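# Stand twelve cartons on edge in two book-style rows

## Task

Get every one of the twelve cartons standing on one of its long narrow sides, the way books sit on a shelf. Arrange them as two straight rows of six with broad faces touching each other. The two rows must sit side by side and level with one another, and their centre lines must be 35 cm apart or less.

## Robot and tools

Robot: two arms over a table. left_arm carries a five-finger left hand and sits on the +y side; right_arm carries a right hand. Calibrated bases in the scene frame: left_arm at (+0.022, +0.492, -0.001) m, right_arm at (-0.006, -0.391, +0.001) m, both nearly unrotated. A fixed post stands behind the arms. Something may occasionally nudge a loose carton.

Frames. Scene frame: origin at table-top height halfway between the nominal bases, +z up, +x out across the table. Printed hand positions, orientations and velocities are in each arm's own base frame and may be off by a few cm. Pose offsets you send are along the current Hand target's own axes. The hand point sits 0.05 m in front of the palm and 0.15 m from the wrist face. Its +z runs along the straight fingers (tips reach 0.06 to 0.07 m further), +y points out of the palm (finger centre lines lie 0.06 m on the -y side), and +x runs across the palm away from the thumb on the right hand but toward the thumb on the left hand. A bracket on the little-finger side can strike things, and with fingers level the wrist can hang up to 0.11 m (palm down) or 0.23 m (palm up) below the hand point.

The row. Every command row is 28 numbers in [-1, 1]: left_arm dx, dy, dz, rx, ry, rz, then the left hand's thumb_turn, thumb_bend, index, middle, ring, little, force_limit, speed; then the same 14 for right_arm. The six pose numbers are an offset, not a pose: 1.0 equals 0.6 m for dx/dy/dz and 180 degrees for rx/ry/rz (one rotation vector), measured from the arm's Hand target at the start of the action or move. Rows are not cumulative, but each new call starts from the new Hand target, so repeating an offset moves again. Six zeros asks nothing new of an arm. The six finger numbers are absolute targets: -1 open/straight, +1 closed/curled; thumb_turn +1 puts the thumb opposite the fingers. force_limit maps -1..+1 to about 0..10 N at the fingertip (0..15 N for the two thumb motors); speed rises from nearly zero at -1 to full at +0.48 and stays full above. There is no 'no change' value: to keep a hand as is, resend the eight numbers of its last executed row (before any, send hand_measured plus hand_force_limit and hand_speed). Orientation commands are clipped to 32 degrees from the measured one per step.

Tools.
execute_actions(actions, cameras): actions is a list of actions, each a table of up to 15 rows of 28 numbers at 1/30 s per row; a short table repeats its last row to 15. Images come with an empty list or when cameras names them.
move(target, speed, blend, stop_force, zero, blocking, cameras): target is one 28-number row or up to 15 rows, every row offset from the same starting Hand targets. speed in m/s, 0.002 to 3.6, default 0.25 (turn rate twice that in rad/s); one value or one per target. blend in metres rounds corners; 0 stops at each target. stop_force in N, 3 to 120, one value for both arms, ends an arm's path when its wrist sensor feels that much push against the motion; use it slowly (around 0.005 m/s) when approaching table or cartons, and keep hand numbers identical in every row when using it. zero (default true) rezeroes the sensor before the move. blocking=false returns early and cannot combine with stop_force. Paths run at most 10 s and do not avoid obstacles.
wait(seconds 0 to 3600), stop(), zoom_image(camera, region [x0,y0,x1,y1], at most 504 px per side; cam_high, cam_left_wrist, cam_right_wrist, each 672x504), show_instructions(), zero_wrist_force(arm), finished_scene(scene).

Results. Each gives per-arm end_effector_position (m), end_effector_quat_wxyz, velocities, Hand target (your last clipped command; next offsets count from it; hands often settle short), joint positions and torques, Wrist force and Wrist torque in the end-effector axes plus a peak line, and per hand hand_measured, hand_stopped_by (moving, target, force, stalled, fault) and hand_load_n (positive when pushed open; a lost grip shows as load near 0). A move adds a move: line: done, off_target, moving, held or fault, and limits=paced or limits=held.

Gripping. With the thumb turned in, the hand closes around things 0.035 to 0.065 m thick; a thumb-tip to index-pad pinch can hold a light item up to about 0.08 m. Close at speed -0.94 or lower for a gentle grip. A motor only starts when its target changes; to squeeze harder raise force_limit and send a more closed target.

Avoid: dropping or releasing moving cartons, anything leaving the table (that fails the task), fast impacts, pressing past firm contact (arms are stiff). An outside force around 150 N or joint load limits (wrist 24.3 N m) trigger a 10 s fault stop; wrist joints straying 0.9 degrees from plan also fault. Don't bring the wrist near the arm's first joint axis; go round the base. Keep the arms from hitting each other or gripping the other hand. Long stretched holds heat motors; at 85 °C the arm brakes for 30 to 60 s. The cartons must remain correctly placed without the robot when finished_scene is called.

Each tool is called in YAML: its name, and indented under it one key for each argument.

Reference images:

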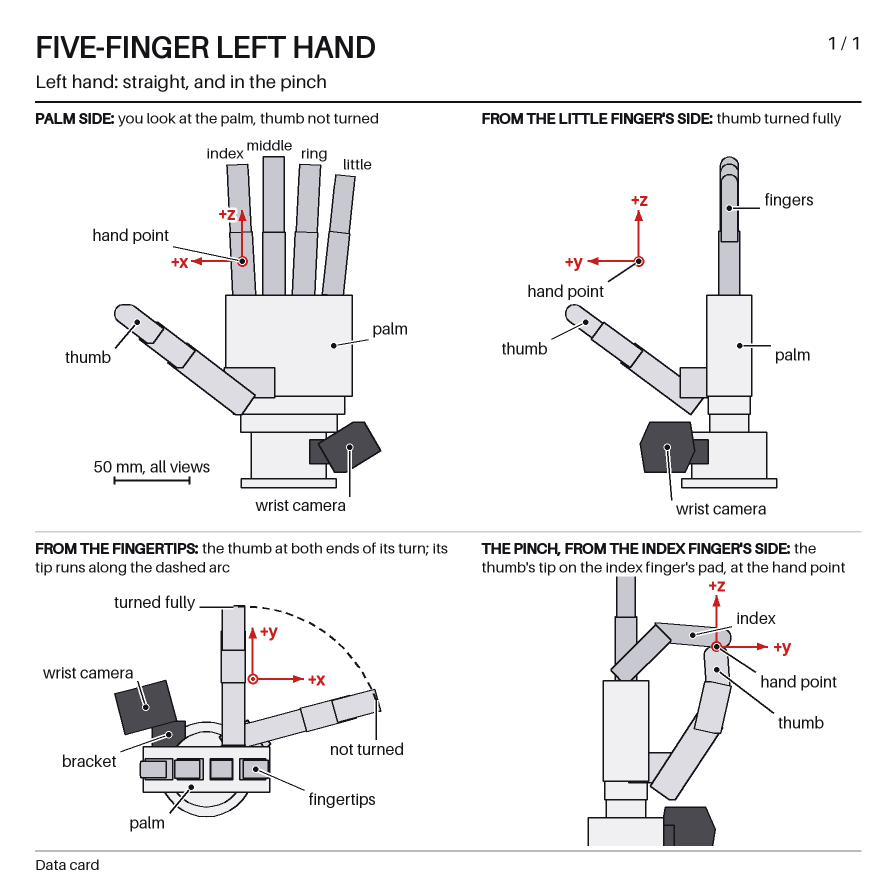

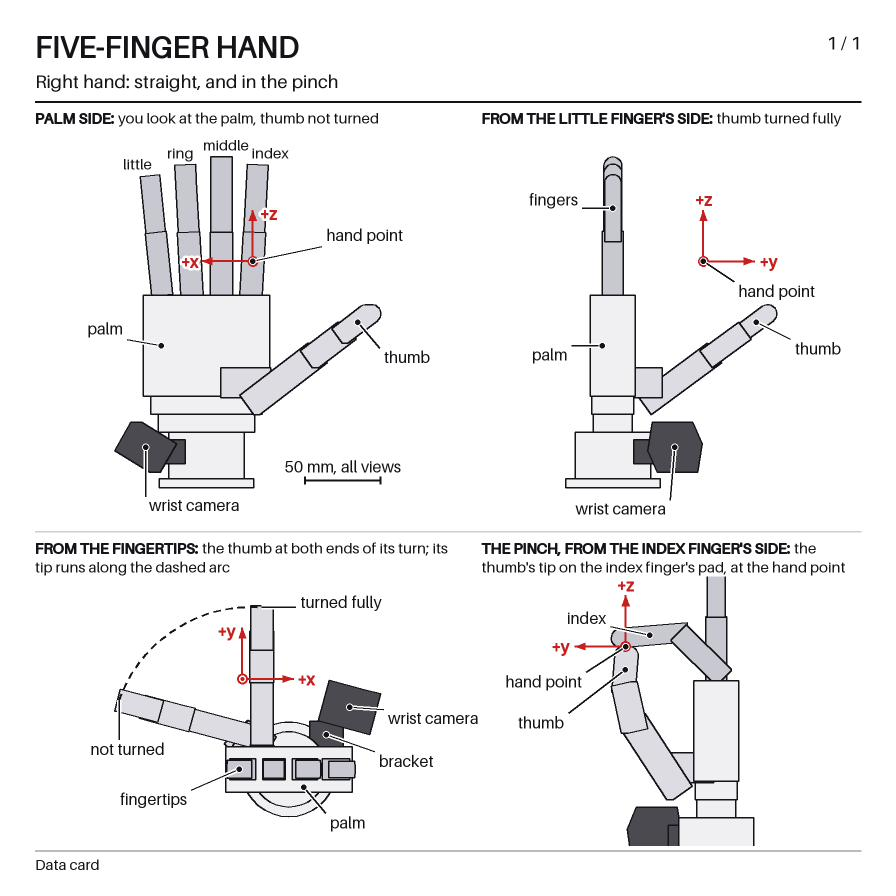

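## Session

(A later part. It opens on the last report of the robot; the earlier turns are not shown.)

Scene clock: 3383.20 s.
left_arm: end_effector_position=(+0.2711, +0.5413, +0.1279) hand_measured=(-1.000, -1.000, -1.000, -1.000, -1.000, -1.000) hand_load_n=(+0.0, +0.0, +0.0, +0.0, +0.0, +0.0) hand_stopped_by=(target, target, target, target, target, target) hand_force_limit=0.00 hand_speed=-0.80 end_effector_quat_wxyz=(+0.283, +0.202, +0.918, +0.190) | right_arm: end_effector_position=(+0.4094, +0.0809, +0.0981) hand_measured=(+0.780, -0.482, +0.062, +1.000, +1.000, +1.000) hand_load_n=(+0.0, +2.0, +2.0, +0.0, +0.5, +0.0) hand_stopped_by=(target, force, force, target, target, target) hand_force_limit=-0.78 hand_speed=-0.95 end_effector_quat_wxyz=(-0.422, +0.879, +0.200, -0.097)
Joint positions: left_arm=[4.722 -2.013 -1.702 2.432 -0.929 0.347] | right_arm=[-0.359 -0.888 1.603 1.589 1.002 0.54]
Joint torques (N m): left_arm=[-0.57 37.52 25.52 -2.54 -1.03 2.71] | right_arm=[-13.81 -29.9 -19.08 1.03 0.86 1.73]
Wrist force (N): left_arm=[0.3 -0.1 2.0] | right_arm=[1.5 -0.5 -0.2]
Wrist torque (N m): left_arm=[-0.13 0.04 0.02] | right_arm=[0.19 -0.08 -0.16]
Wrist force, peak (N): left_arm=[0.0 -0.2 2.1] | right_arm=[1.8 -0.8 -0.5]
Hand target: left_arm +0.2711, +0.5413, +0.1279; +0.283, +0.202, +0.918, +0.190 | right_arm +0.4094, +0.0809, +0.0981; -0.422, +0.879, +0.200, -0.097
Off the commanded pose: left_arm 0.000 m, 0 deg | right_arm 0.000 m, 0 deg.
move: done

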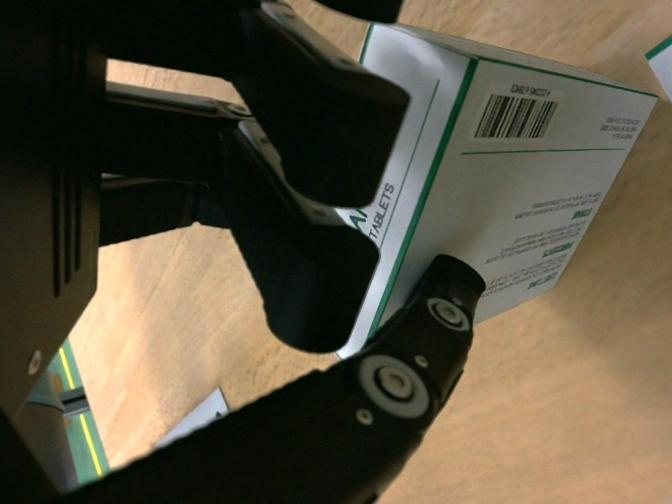

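move:
  target:
    - [0,0,0,0,0,0,-1,-1,-1,-1,-1,-1,0,-0.8,0,-0.13,-0.1042,0,0,0,0.78,-0.1,0.3,1,1,1,-0.78,-0.95]
    - [0,0,0,0,0,0,-1,-1,-1,-1,-1,-1,0,-0.8,0.4252,-0.4669,0.3163,0,0.1114,0.0892,0.78,-0.1,0.3,1,1,1,-0.78,-0.95]
    - [0,0,0,0,0,0,-1,-1,-1,-1,-1,-1,0,-0.8,0.4252,-0.3629,0.3996,0,0.1114,0.0892,0.78,-0.1,0.3,1,1,1,-0.78,-0.95]
  speed: [0.1,0.25,0.1]
  blend: [0.02,0,0]
  cameras: ["cam_right_wrist"]

move:
  target:
    - [0,0,0,0,0,0,-1,-1,-1,-1,-1,-1,0,-0.8,0,0.0092,0.0074,0,0,0,0.78,-0.1,0.3,1,1,1,-0.78,-0.95]
    - [0,0,0,0,0,0,-1,-1,-1,-1,-1,-1,0,-0.8,0.0397,0.0086,0.0069,0,0,0,0.78,-0.1,0.3,1,1,1,-0.78,-0.95]
    - [0,0,0,0,0,0,-1,-1,-1,-1,-1,-1,0,-0.8,0.0823,0.0161,0.0129,0,0,0,0.78,-0.1,0.3,1,1,1,-0.78,-0.95]
    - [0,0,0,0,0,0,-1,-1,-1,-1,-1,-1,0,-0.8,0.1210,0.0319,0.0255,0,0,0,0.78,-0.1,0.3,1,1,1,-0.78,-0.95]
    - [0,0,0,0,0,0,-1,-1,-1,-1,-1,-1,0,-0.8,0.1493,0.0515,0.0413,0,0,0,0.78,-0.1,0.3,1,1,1,-0.78,-0.95]
    - [0,0,0,0,0,0,-1,-1,-1,-1,-1,-1,0,-0.8,0.1718,0.0785,0.063,0,0,0,0.78,-0.1,0.3,1,1,1,-0.78,-0.95]
  speed: 0.05
  blend: 0.003
  cameras: ["cam_right_wrist"]

Scene clock: 3418.03 s.
left_arm: end_effector_position=(+0.2711, +0.5413, +0.1279) hand_measured=(-1.000, -1.000, -1.000, -1.000, -1.000, -1.000) hand_load_n=(+0.0, +0.0, -0.5, +0.0, +0.0, +0.0) hand_stopped_by=(target, target, target, target, target, target) hand_force_limit=0.00 hand_speed=-0.80 end_effector_quat_wxyz=(+0.283, +0.202, +0.918, +0.190) | right_arm: end_effector_position=(+0.4989, +0.4829, +0.1176) hand_measured=(+0.780, -0.482, +0.062, +1.000, +1.000, +1.000) hand_load_n=(+0.0, +1.5, +1.0, +0.0, +0.0, +0.0) hand_stopped_by=(target, force, force, target, target, target) hand_force_limit=-0.78 hand_speed=-0.95 end_effector_quat_wxyz=(-0.432, +0.902, +0.000, -0.001)
Joint positions: left_arm=[4.722 -2.013 -1.702 2.432 -0.929 0.347] | right_arm=[0.335 -0.728 0.95 0.962 0.742 2.077]
Joint torques (N m): left_arm=[-0.4 37.73 25.59 -2.4 -0.89 2.78] | right_arm=[7.73 -52.22 -20.1 2.5 -0.83 2.15]
Wrist force (N): left_arm=[0.1 0.1 1.7] | right_arm=[1.4 -0.1 -0.1]
Wrist torque (N m): left_arm=[-0.07 0.05 0.01] | right_arm=[0.25 -0.08 -0.26]
Wrist force, peak (N): left_arm=[0.0 -0.7 2.1] | right_arm=[1.5 -1.7 1.5]
Hand target: left_arm +0.2711, +0.5413, +0.1279; +0.283, +0.202, +0.918, +0.190 | right_arm +0.4990, +0.4829, +0.1176; -0.432, +0.902, +0.000, +0.000
Off the commanded pose: left_arm 0.000 m, 0 deg | right_arm 0.000 m, 0 deg.
move: done

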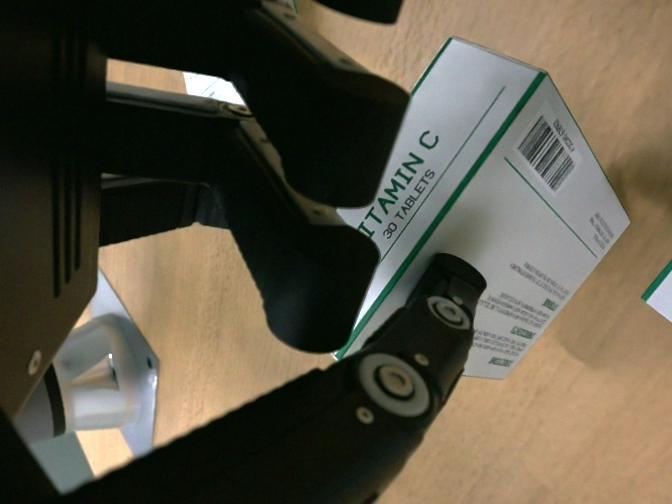

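Scene clock: 3421.00 s.
left_arm: end_effector_position=(+0.2711, +0.5413, +0.1279) hand_measured=(-1.000, -1.000, -1.000, -1.000, -1.000, -1.000) hand_load_n=(+0.0, +0.0, +0.0, +0.0, +0.0, +0.0) hand_stopped_by=(target, target, target, target, target, target) hand_force_limit=0.00 hand_speed=-0.80 end_effector_quat_wxyz=(+0.283, +0.202, +0.918, +0.190) | right_arm: end_effector_position=(+0.6020, +0.4829, +0.0572) hand_measured=(+0.780, -0.482, +0.062, +1.000, +1.000, +1.000) hand_load_n=(-0.5, +2.0, +1.5, +0.0, +0.0, +0.0) hand_stopped_by=(target, force, force, target, target, target) hand_force_limit=-0.78 hand_speed=-0.95 end_effector_quat_wxyz=(-0.432, +0.902, +0.000, -0.001) end_effector_velocity=(-0.001, +0.000, +0.000) end_effector_angular_velocity=(+0.000, +0.001, +0.000)
Joint positions: left_arm=[4.722 -2.013 -1.702 2.432 -0.929 0.347] | right_arm=[0.286 -0.336 0.358 1.211 0.725 2.01]
Joint velocities: left_arm=[within noise] | right_arm=[0 -0.002 0.005 -0.002 0 0]
Joint torques (N m): left_arm=[-0.91 37.65 26.28 -2.56 -1.01 2.74] | right_arm=[2.19 -62.92 -9.01 0.41 -2.01 -1.23]
Wrist force (N): left_arm=[0.1 -0.1 2.0] | right_arm=[1.3 -0.3 -0.1]
Wrist torque (N m): left_arm=[-0.12 0.07 0.00] | right_arm=[0.25 -0.07 -0.18]
Wrist force, peak (N): left_arm=[0.2 0.0 2.0] | right_arm=[1.8 -1.6 -0.8]
Hand target: left_arm +0.2711, +0.5413, +0.1279; +0.283, +0.202, +0.918, +0.190 | right_arm +0.6020, +0.4830, +0.0571; -0.432, +0.902, +0.000, +0.000
Off the commanded pose: left_arm 0.000 m, 0 deg | right_arm 0.000 m, 0 deg.
move: done

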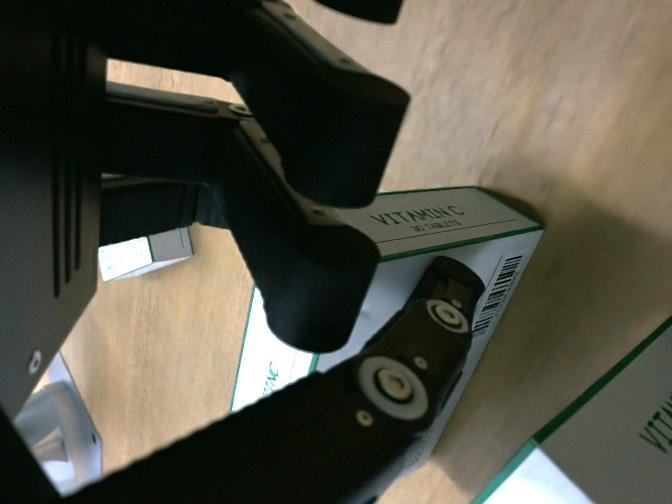

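move:
  target:
    - [0,0,0,0,0,0,-1,-1,-1,-1,-1,-1,0,-0.8,0,0,0,0,0,0,0.78,-0.7,-0.15,1,1,1,-0.78,-0.85]
    - [0,0,0,0,0,0,-1,-1,-1,-1,-1,-1,0,-0.8,0,-0.104,-0.0833,0,0,0,0.78,-0.7,-0.15,1,1,1,-0.78,-0.85]
    - [0,0,0,0,0,0,-1,-1,-1,-1,-1,-1,0,-0.8,-0.0882,-0.104,-0.0833,0,0,0,-1,-1,0,0,0,0,-0.6,0.2]
  speed: [0.02,0.12,0.2]
  blend: [0,0.01,0]

move:
  target: [0,0,0,0,0,0,-1,-1,-1,-1,-1,-1,0,-0.8,0,0.1314,0.1053,0,0,0,-1,-1,0,0,0,0,-0.6,0.2]
  speed: 0.1
  stop_force: 6
  cameras: ["cam_right_wrist"]

move:
  target: [0,0,0,0,0,0,-1,-1,-1,-1,-1,-1,0,-0.8,0,0.0392,-0.0489,0,0,0,-1,-1,0,0,0,0,-0.6,0.2]
  speed: 0.035
  stop_force: 3
  cameras: ["cam_right_wrist"]

Scene clock: 3443.00 s.
left_arm: end_effector_position=(+0.2711, +0.5413, +0.1279) hand_measured=(-1.000, -1.000, -1.000, -1.000, -1.000, -1.000) hand_load_n=(+0.0, +0.0, +0.0, +0.0, +0.0, +0.0) hand_stopped_by=(target, target, target, target, target, target) hand_force_limit=0.00 hand_speed=-0.80 end_effector_quat_wxyz=(+0.283, +0.202, +0.918, +0.190) | right_arm: end_effector_position=(+0.5491, +0.4830, +0.1371) hand_measured=(-1.000, -1.000, +0.000, +0.000, +0.000, +0.000) hand_load_n=(+0.0, +0.0, +0.0, +0.0, +0.0, +0.0) hand_stopped_by=(target, target, target, target, target, target) hand_force_limit=-0.60 hand_speed=0.20 end_effector_quat_wxyz=(-0.432, +0.902, +0.000, +0.000)
Joint positions: left_arm=[4.722 -2.013 -1.702 2.432 -0.929 0.347] | right_arm=[0.31 -0.588 0.646 1.152 0.733 2.043]
Joint torques (N m): left_arm=[-0.49 36.86 25.84 -2.49 -1 2.79] | right_arm=[13.3 -58.08 -9.85 3.78 -2.87 2.1]
Wrist force (N): left_arm=[-0.2 -0.5 1.8] | right_arm=[1.1 -0.6 -0.1]
Wrist torque (N m): left_arm=[-0.16 0.10 0.00] | right_arm=[0.19 -0.04 -0.23]
Wrist force, peak (N): left_arm=[0.3 -0.5 2.0] | right_arm=[2.1 -1.7 -1.4]
Hand target: left_arm +0.2711, +0.5413, +0.1279; +0.283, +0.202, +0.918, +0.190 | right_arm +0.5491, +0.4830, +0.1371; -0.432, +0.902, +0.000, +0.000
Off the commanded pose: left_arm 0.000 m, 0 deg | right_arm 0.000 m, 0 deg.
move: done

Scene clock: 3444.90 s.
left_arm: end_effector_position=(+0.2711, +0.5413, +0.1279) hand_measured=(-1.000, -1.000, -1.000, -1.000, -1.000, -1.000) hand_load_n=(+0.0, +0.0, +0.0, +0.0, +0.0, +0.0) hand_stopped_by=(target, target, target, target, target, target) hand_force_limit=0.00 hand_speed=-0.80 end_effector_quat_wxyz=(+0.283, +0.202, +0.918, +0.190) | right_arm: end_effector_position=(+0.5490, +0.4829, +0.0361) hand_measured=(-1.000, -1.000, +0.000, +0.000, +0.000, +0.000) hand_load_n=(-0.5, +0.0, +0.0, +0.0, +0.0, +0.0) hand_stopped_by=(target, target, target, target, target, target) hand_force_limit=-0.60 hand_speed=0.20 end_effector_quat_wxyz=(-0.432, +0.902, +0.000, +0.000)
Joint positions: left_arm=[4.722 -2.013 -1.702 2.432 -0.929 0.347] | right_arm=[0.31 -0.531 0.796 0.944 0.733 2.042]
Joint torques (N m): left_arm=[-0.97 37.48 25.75 -2.51 -1.04 2.72] | right_arm=[-12.01 -58.54 -26.2 0.36 -2.7 2.12]
Wrist force (N): left_arm=[0.0 0.0 1.5] | right_arm=[1.2 -0.6 -0.2]
Wrist torque (N m): left_arm=[-0.08 0.06 0.01] | right_arm=[0.20 -0.05 -0.20]
Wrist force, peak (N): left_arm=[0.0 -0.1 2.1] | right_arm=[1.2 -1.5 -1.0]
Hand target: left_arm +0.2711, +0.5413, +0.1279; +0.283, +0.202, +0.918, +0.190 | right_arm +0.5491, +0.4829, +0.0361; -0.432, +0.902, +0.000, +0.000
Off the commanded pose: left_arm 0.000 m, 0 deg | right_arm 0.000 m, 0 deg.
move: done

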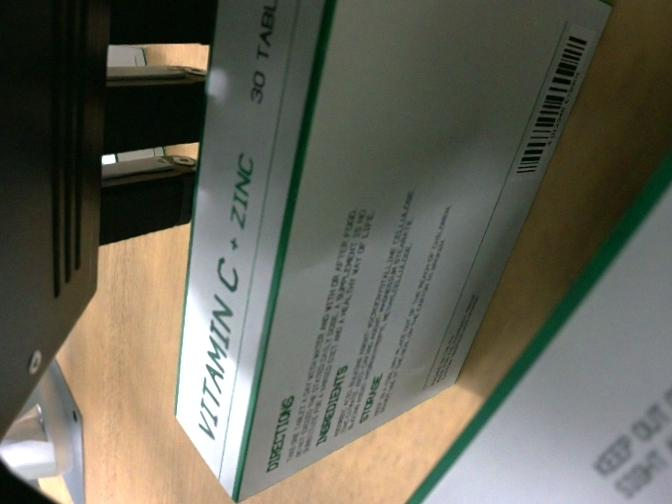

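Scene clock: 3447.03 s.
left_arm: end_effector_position=(+0.2711, +0.5413, +0.1279) hand_measured=(-1.000, -1.000, -1.000, -1.000, -1.000, -1.000) hand_load_n=(+0.0, +0.0, +0.0, +0.0, +0.0, +0.0) hand_stopped_by=(target, target, target, target, target, target) hand_force_limit=0.00 hand_speed=-0.80 end_effector_quat_wxyz=(+0.283, +0.202, +0.918, +0.190) | right_arm: end_effector_position=(+0.5491, +0.4453, +0.0361) hand_measured=(-1.000, -1.000, +0.000, +0.000, +0.000, +0.000) hand_load_n=(+0.0, +0.0, +0.0, +0.0, +0.0, +0.0) hand_stopped_by=(target, target, target, target, target, target) hand_force_limit=-0.60 hand_speed=0.20 end_effector_quat_wxyz=(-0.432, +0.902, +0.000, +0.000)
Joint positions: left_arm=[4.722 -2.013 -1.702 2.432 -0.929 0.347] | right_arm=[0.253 -0.574 0.895 0.948 0.715 1.962]
Joint torques (N m): left_arm=[-0.04 38.21 25.76 -2.49 -1.05 2.7] | right_arm=[12.6 -42.13 -24.75 0.25 0.61 2.22]
Wrist force (N): left_arm=[0.0 0.0 1.6] | right_arm=[1.5 -0.3 -0.2]
Wrist torque (N m): left_arm=[-0.09 0.07 0.01] | right_arm=[0.24 -0.08 -0.25]
Wrist force, peak (N): left_arm=[0.4 -0.1 1.9] | right_arm=[1.7 -1.0 0.1]
Hand target: left_arm +0.2711, +0.5413, +0.1279; +0.283, +0.202, +0.918, +0.190 | right_arm +0.5491, +0.4453, +0.0361; -0.432, +0.902, +0.000, +0.000
Off the commanded pose: left_arm 0.000 m, 0 deg | right_arm 0.000 m, 0 deg.
move: done

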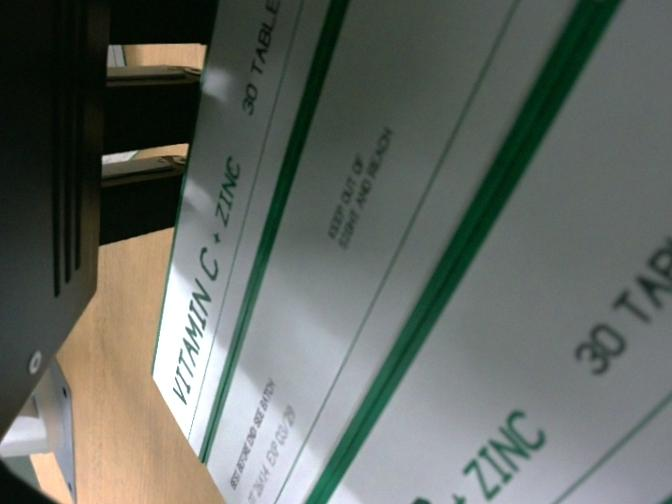

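move:
  target:
    - [0,0,0,0,0,0,-1,-1,-1,-1,-1,-1,0,-0.8,0,-0.1332,-0.1003,0,0,0,-1,-1,0,0,0,0,-0.6,0.2]
    - [0,0,0,0,0,0,-1,-1,-1,-1,-1,-1,0,-0.8,-0.0568,0.2802,-0.576,0,0,0,1,-1,-0.35,-0.35,-1,-1,-0.75,0.3]
  speed: [0.15,0.3]
  blend: [0.02,0]
  cameras: ["cam_right_wrist","cam_high"]

Scene clock: 3468.83 s.
left_arm: end_effector_position=(+0.2711, +0.5413, +0.1279) hand_measured=(-1.000, -1.000, -1.000, -1.000, -1.000, -1.000) hand_load_n=(+0.0, +0.0, +0.0, +0.0, +0.0, +0.0) hand_stopped_by=(target, target, target, target, target, target) hand_force_limit=0.00 hand_speed=-0.80 end_effector_quat_wxyz=(+0.283, +0.202, +0.918, +0.190) | right_arm: end_effector_position=(+0.5153, +0.0706, +0.1214) hand_measured=(+1.000, -1.000, -0.350, -0.350, -1.000, -1.000) hand_load_n=(+0.0, +0.0, +0.0, +0.0, +0.0, +0.0) hand_stopped_by=(target, target, target, target, target, target) hand_force_limit=-0.75 hand_speed=0.30 end_effector_quat_wxyz=(-0.432, +0.902, +0.000, +0.000)
Joint positions: left_arm=[4.722 -2.013 -1.702 2.432 -0.929 0.347] | right_arm=[-0.401 -0.831 1.352 1.503 0.77 0.975]
Joint torques (N m): left_arm=[-0.99 37.75 26.22 -2.6 -1.08 2.83] | right_arm=[-13.94 -48.91 -22.31 4.42 0.63 -1.8]
Wrist force (N): left_arm=[0.0 -0.3 1.8] | right_arm=[1.3 -0.9 -0.6]
Wrist torque (N m): left_arm=[-0.14 0.07 0.02] | right_arm=[0.18 -0.06 -0.28]
Wrist force, peak (N): left_arm=[-0.2 -0.1 2.2] | right_arm=[1.4 -3.1 0.4]
Hand target: left_arm +0.2711, +0.5413, +0.1279; +0.283, +0.202, +0.918, +0.190 | right_arm +0.5153, +0.0706, +0.1214; -0.432, +0.902, +0.000, +0.000
Off the commanded pose: left_arm 0.000 m, 0 deg | right_arm 0.000 m, 0 deg.
move: done
Images, in order (width x height): cam_high 672x504, cam_right_wrist 672x504.

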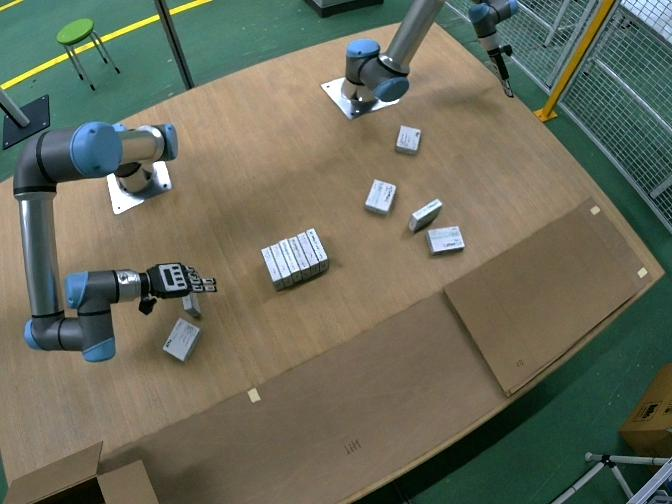

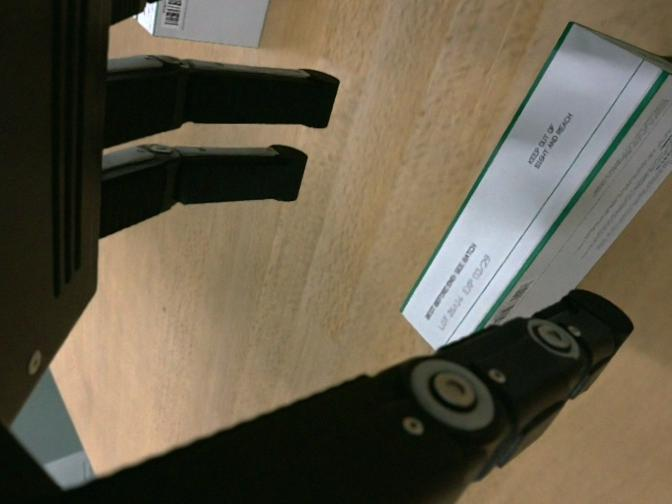

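move:
  target:
    - [0,0,0,0,0,0,-1,-1,-1,-1,-1,-1,0,-0.8,-0.0065,0.1029,0.0698,0,0.0303,0.0243,1,-1,-0.35,-0.35,-1,-1,-0.75,0.3]
    - [0,0,0,0,0,0,-1,-1,-1,-1,-1,-1,0,-0.8,-0.0065,0.1029,0.0698,0,0.0303,0.0243,1,-0.55,-0.1,-0.1,-1,-1,-0.75,-0.6]
    - [0,0,0,0,0,0,-1,-1,-1,-1,-1,-1,0,-0.8,-0.0065,0.1029,0.0698,0,0.0303,0.0243,1,-0.1,0.3,0.3,-1,-1,-0.6,-0.93]
  speed: 0.12
  cameras: ["cam_right_wrist"]

Scene clock: 3508.67 s.
left_arm: end_effector_position=(+0.2711, +0.5413, +0.1279) hand_measured=(-1.000, -1.000, -1.000, -1.000, -1.000, -1.000) hand_load_n=(+0.0, +0.0, +0.0, +0.0, +0.0, +0.0) hand_stopped_by=(target, target, target, target, target, target) hand_force_limit=0.00 hand_speed=-0.80 end_effector_quat_wxyz=(+0.283, +0.202, +0.918, +0.190) | right_arm: end_effector_position=(+0.5113, +0.0646, +0.0470) hand_measured=(+1.000, -0.474, +0.062, +0.030, -1.000, -1.000) hand_load_n=(+0.0, +5.0, +2.5, +3.5, +0.0, +0.0) hand_stopped_by=(target, force, force, force, target, target) hand_force_limit=-0.60 hand_speed=-0.93 end_effector_quat_wxyz=(-0.432, +0.900, -0.055, +0.026)
Joint positions: left_arm=[4.722 -2.013 -1.702 2.432 -0.929 0.347] | right_arm=[-0.434 -0.779 1.458 1.258 0.735 1.094]
Joint torques (N m): left_arm=[-0.88 38.14 25.65 -2.61 -0.99 2.85] | right_arm=[12.95 -47.84 -7.48 1.28 0.14 1.77]
Wrist force (N): left_arm=[0.1 -0.1 1.4] | right_arm=[0.9 -0.5 -0.1]
Wrist torque (N m): left_arm=[-0.10 0.05 0.01] | right_arm=[0.21 -0.03 -0.19]
Wrist force, peak (N): left_arm=[-0.1 -0.4 2.2] | right_arm=[1.5 -2.0 -0.9]
Hand target: left_arm +0.2711, +0.5413, +0.1279; +0.283, +0.202, +0.918, +0.190 | right_arm +0.5113, +0.0646, +0.0470; -0.432, +0.900, -0.055, +0.026
Off the commanded pose: left_arm 0.000 m, 0 deg | right_arm 0.000 m, 0 deg.
move: done

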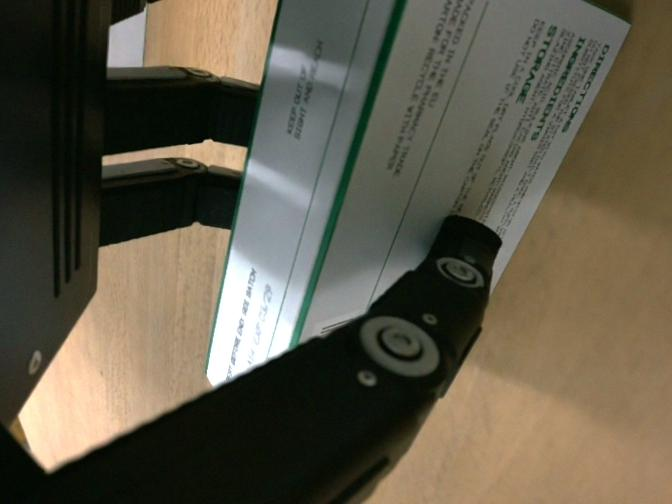

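move:
  target:
    - [0,0,0,0,0,0,-1,-1,-1,-1,-1,-1,0,-0.8,0,-0.078,-0.0625,0,0,0,1,-0.1,0.3,0.3,-1,-1,-0.6,-0.93]
    - [0,0,0,0,0,0,-1,-1,-1,-1,-1,-1,0,-0.8,-0.2545,-0.3237,0.2442,0,-0.0303,-0.0243,1,-0.1,0.3,0.3,-1,-1,-0.6,-0.93]
    - [0,0,0,0,0,0,-1,-1,-1,-1,-1,-1,0,-0.8,-0.2545,-0.2467,0.3058,0,-0.0303,-0.0243,1,-0.1,0.3,0.3,-1,-1,-0.6,-0.93]
    - [0,0,0,0,0,0,-1,-1,-1,-1,-1,-1,0,-0.8,-0.2545,-0.2467,0.3058,0,-0.0303,-0.0243,1,-0.9,-0.3,-0.3,-1,-1,-0.6,-0.85]
    - [0,0,0,0,0,0,-1,-1,-1,-1,-1,-1,0,-0.8,-0.2545,-0.3572,0.2173,0,-0.0303,-0.0243,1,-0.9,-0.3,-0.3,-1,-1,-0.6,-0.85]
  speed: [0.12,0.25,0.05,0.05,0.12]
  blend: [0.02,0,0,0,0]
  cameras: ["cam_right_wrist"]

Scene clock: 3530.10 s.
left_arm: end_effector_position=(+0.2711, +0.5413, +0.1279) hand_measured=(-1.000, -1.000, -1.000, -1.000, -1.000, -1.000) hand_load_n=(+0.0, +0.0, +0.0, +0.0, +0.0, +0.0) hand_stopped_by=(target, target, target, target, target, target) hand_force_limit=0.00 hand_speed=-0.80 end_effector_quat_wxyz=(+0.283, +0.202, +0.918, +0.190) | right_arm: end_effector_position=(+0.3884, +0.3172, +0.1326) hand_measured=(+1.000, -0.900, -0.300, -0.300, -1.000, -1.000) hand_load_n=(+0.5, +0.0, +0.0, +0.0, +0.0, +0.0) hand_stopped_by=(target, target, target, target, target, target) hand_force_limit=-0.60 hand_speed=-0.85 end_effector_quat_wxyz=(-0.432, +0.902, +0.000, +0.000)
Joint positions: left_arm=[4.722 -2.013 -1.702 2.432 -0.929 0.347] | right_arm=[0.062 -1.107 1.639 0.963 0.679 1.669]
Joint torques (N m): left_arm=[-0.13 37.23 26.02 -2.58 -1.05 2.73] | right_arm=[2.25 -34.79 -10.47 3.15 -2.36 -1.88]
Wrist force (N): left_arm=[0.3 -0.1 1.6] | right_arm=[1.1 -0.8 -0.3]
Wrist torque (N m): left_arm=[-0.11 0.03 0.02] | right_arm=[0.16 -0.05 -0.26]
Wrist force, peak (N): left_arm=[0.2 -0.2 2.1] | right_arm=[1.7 0.1 -1.8]
Hand target: left_arm +0.2711, +0.5413, +0.1279; +0.283, +0.202, +0.918, +0.190 | right_arm +0.3884, +0.3172, +0.1326; -0.432, +0.902, +0.000, +0.000
Off the commanded pose: left_arm 0.000 m, 0 deg | right_arm 0.000 m, 0 deg.
move: done

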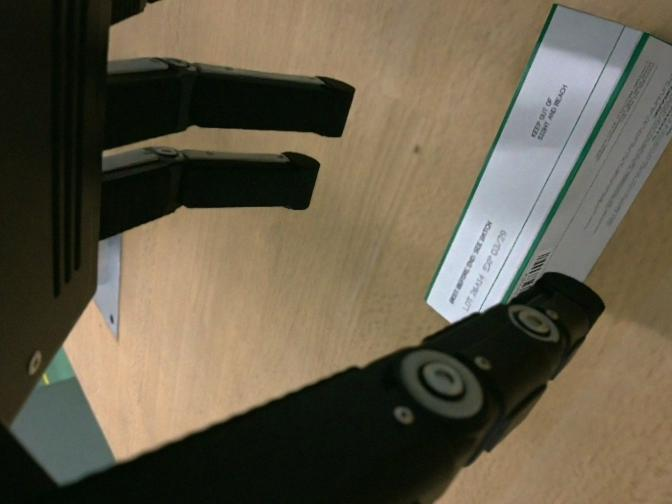

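move:
  target: [0,0,0,0,0,0,-1,-1,-1,-1,-1,-1,0,-0.8,0.3527,0.3339,-0.5163,0,0.2903,0.2326,0.78,-1,-0.5,1,1,1,-0.75,0.3]
  speed: 0.3
  cameras: ["cam_right_wrist","cam_high"]

Scene clock: 3556.03 s.
left_arm: end_effector_position=(+0.2711, +0.5413, +0.1279) hand_measured=(-1.000, -1.000, -1.000, -1.000, -1.000, -1.000) hand_load_n=(+0.0, +0.0, +0.0, +0.0, +0.5, +0.0) hand_stopped_by=(target, target, target, target, target, target) hand_force_limit=0.00 hand_speed=-0.80 end_effector_quat_wxyz=(+0.283, +0.202, +0.918, +0.190) | right_arm: end_effector_position=(+0.6002, -0.0497, +0.1701) hand_measured=(+0.780, -1.000, -0.500, +1.000, +1.000, +1.000) hand_load_n=(+0.0, +0.0, +0.0, +0.0, +0.5, +0.0) hand_stopped_by=(target, target, target, target, target, target) hand_force_limit=-0.75 hand_speed=0.30 end_effector_quat_wxyz=(-0.361, +0.752, -0.497, +0.239)
Joint positions: left_arm=[4.722 -2.013 -1.702 2.432 -0.929 0.347] | right_arm=[-0.567 -1.142 1.447 0.652 0.872 2.401]
Joint torques (N m): left_arm=[-0.71 38.2 25.96 -2.58 -1.01 2.71] | right_arm=[11.58 -39.05 -20.89 2.66 -0.65 1.79]
Wrist force (N): left_arm=[-0.1 -0.1 1.5] | right_arm=[1.2 -0.7 -0.4]
Wrist torque (N m): left_arm=[-0.09 0.09 0.00] | right_arm=[0.18 -0.04 -0.17]
Wrist force, peak (N): left_arm=[0.0 0.0 2.1] | right_arm=[2.9 -0.8 -0.4]
Hand target: left_arm +0.2711, +0.5413, +0.1279; +0.283, +0.202, +0.918, +0.190 | right_arm +0.6003, -0.0497, +0.1702; -0.361, +0.752, -0.497, +0.239
Off the commanded pose: left_arm 0.000 m, 0 deg | right_arm 0.000 m, 0 deg.
move: done
Images, in order (width x height): cam_high 672x504, cam_right_wrist 672x504.

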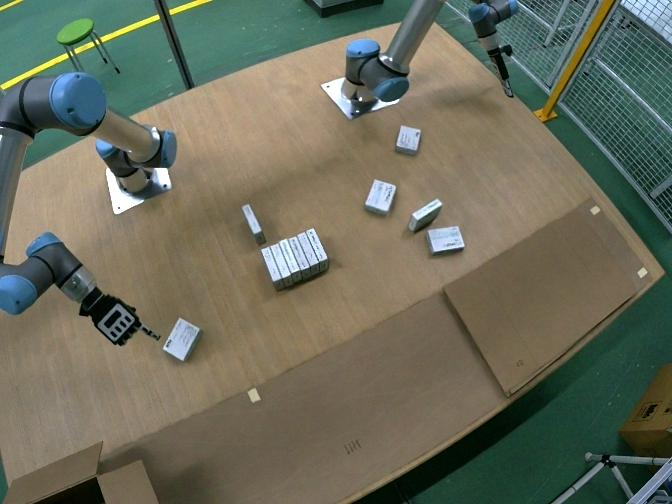

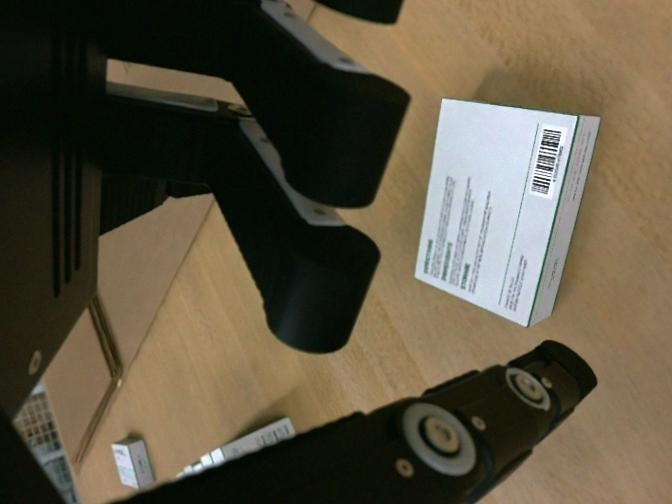

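move:
  target: [0,0,0,0,0,0,-1,-1,-1,-1,-1,-1,0,-0.8,0.0092,0.0731,0.1751,0,-0.065,-0.0521,0.78,-1,-0.45,1,1,1,-0.75,0.3]
  speed: 0.25
  cameras: ["cam_right_wrist"]

Scene clock: 3582.57 s.
left_arm: end_effector_position=(+0.2711, +0.5413, +0.1279) hand_measured=(-1.000, -1.000, -1.000, -1.000, -1.000, -1.000) hand_load_n=(+0.0, +0.0, -0.5, +0.0, +0.0, +0.0) hand_stopped_by=(target, target, target, target, target, target) hand_force_limit=0.00 hand_speed=-0.80 end_effector_quat_wxyz=(+0.283, +0.202, +0.918, +0.190) | right_arm: end_effector_position=(+0.6525, -0.0334, +0.0702) hand_measured=(+0.780, -1.000, -0.450, +1.000, +1.000, +1.000) hand_load_n=(+0.0, +0.0, +0.0, +0.0, +0.0, +0.0) hand_stopped_by=(target, target, target, target, target, target) hand_force_limit=-0.75 hand_speed=0.30 end_effector_quat_wxyz=(-0.389, +0.811, -0.395, +0.189)
Joint positions: left_arm=[4.722 -2.013 -1.702 2.432 -0.929 0.347] | right_arm=[-0.512 -0.835 1.257 0.702 0.768 2.158]
Joint torques (N m): left_arm=[-0.54 38.15 25.86 -2.55 -1.07 2.81] | right_arm=[-12.98 -34.95 -24.75 0.74 -1.02 -1.71]
Wrist force (N): left_arm=[-0.2 0.0 1.8] | right_arm=[1.5 -1.0 -0.2]
Wrist torque (N m): left_arm=[-0.10 0.11 -0.01] | right_arm=[0.16 -0.11 -0.34]
Wrist force, peak (N): left_arm=[0.2 -0.1 2.0] | right_arm=[0.8 -1.6 -1.9]
Hand target: left_arm +0.2711, +0.5413, +0.1279; +0.283, +0.202, +0.918, +0.190 | right_arm +0.6525, -0.0335, +0.0702; -0.389, +0.811, -0.395, +0.189
Off the commanded pose: left_arm 0.000 m, 0 deg | right_arm 0.000 m, 0 deg.
move: done

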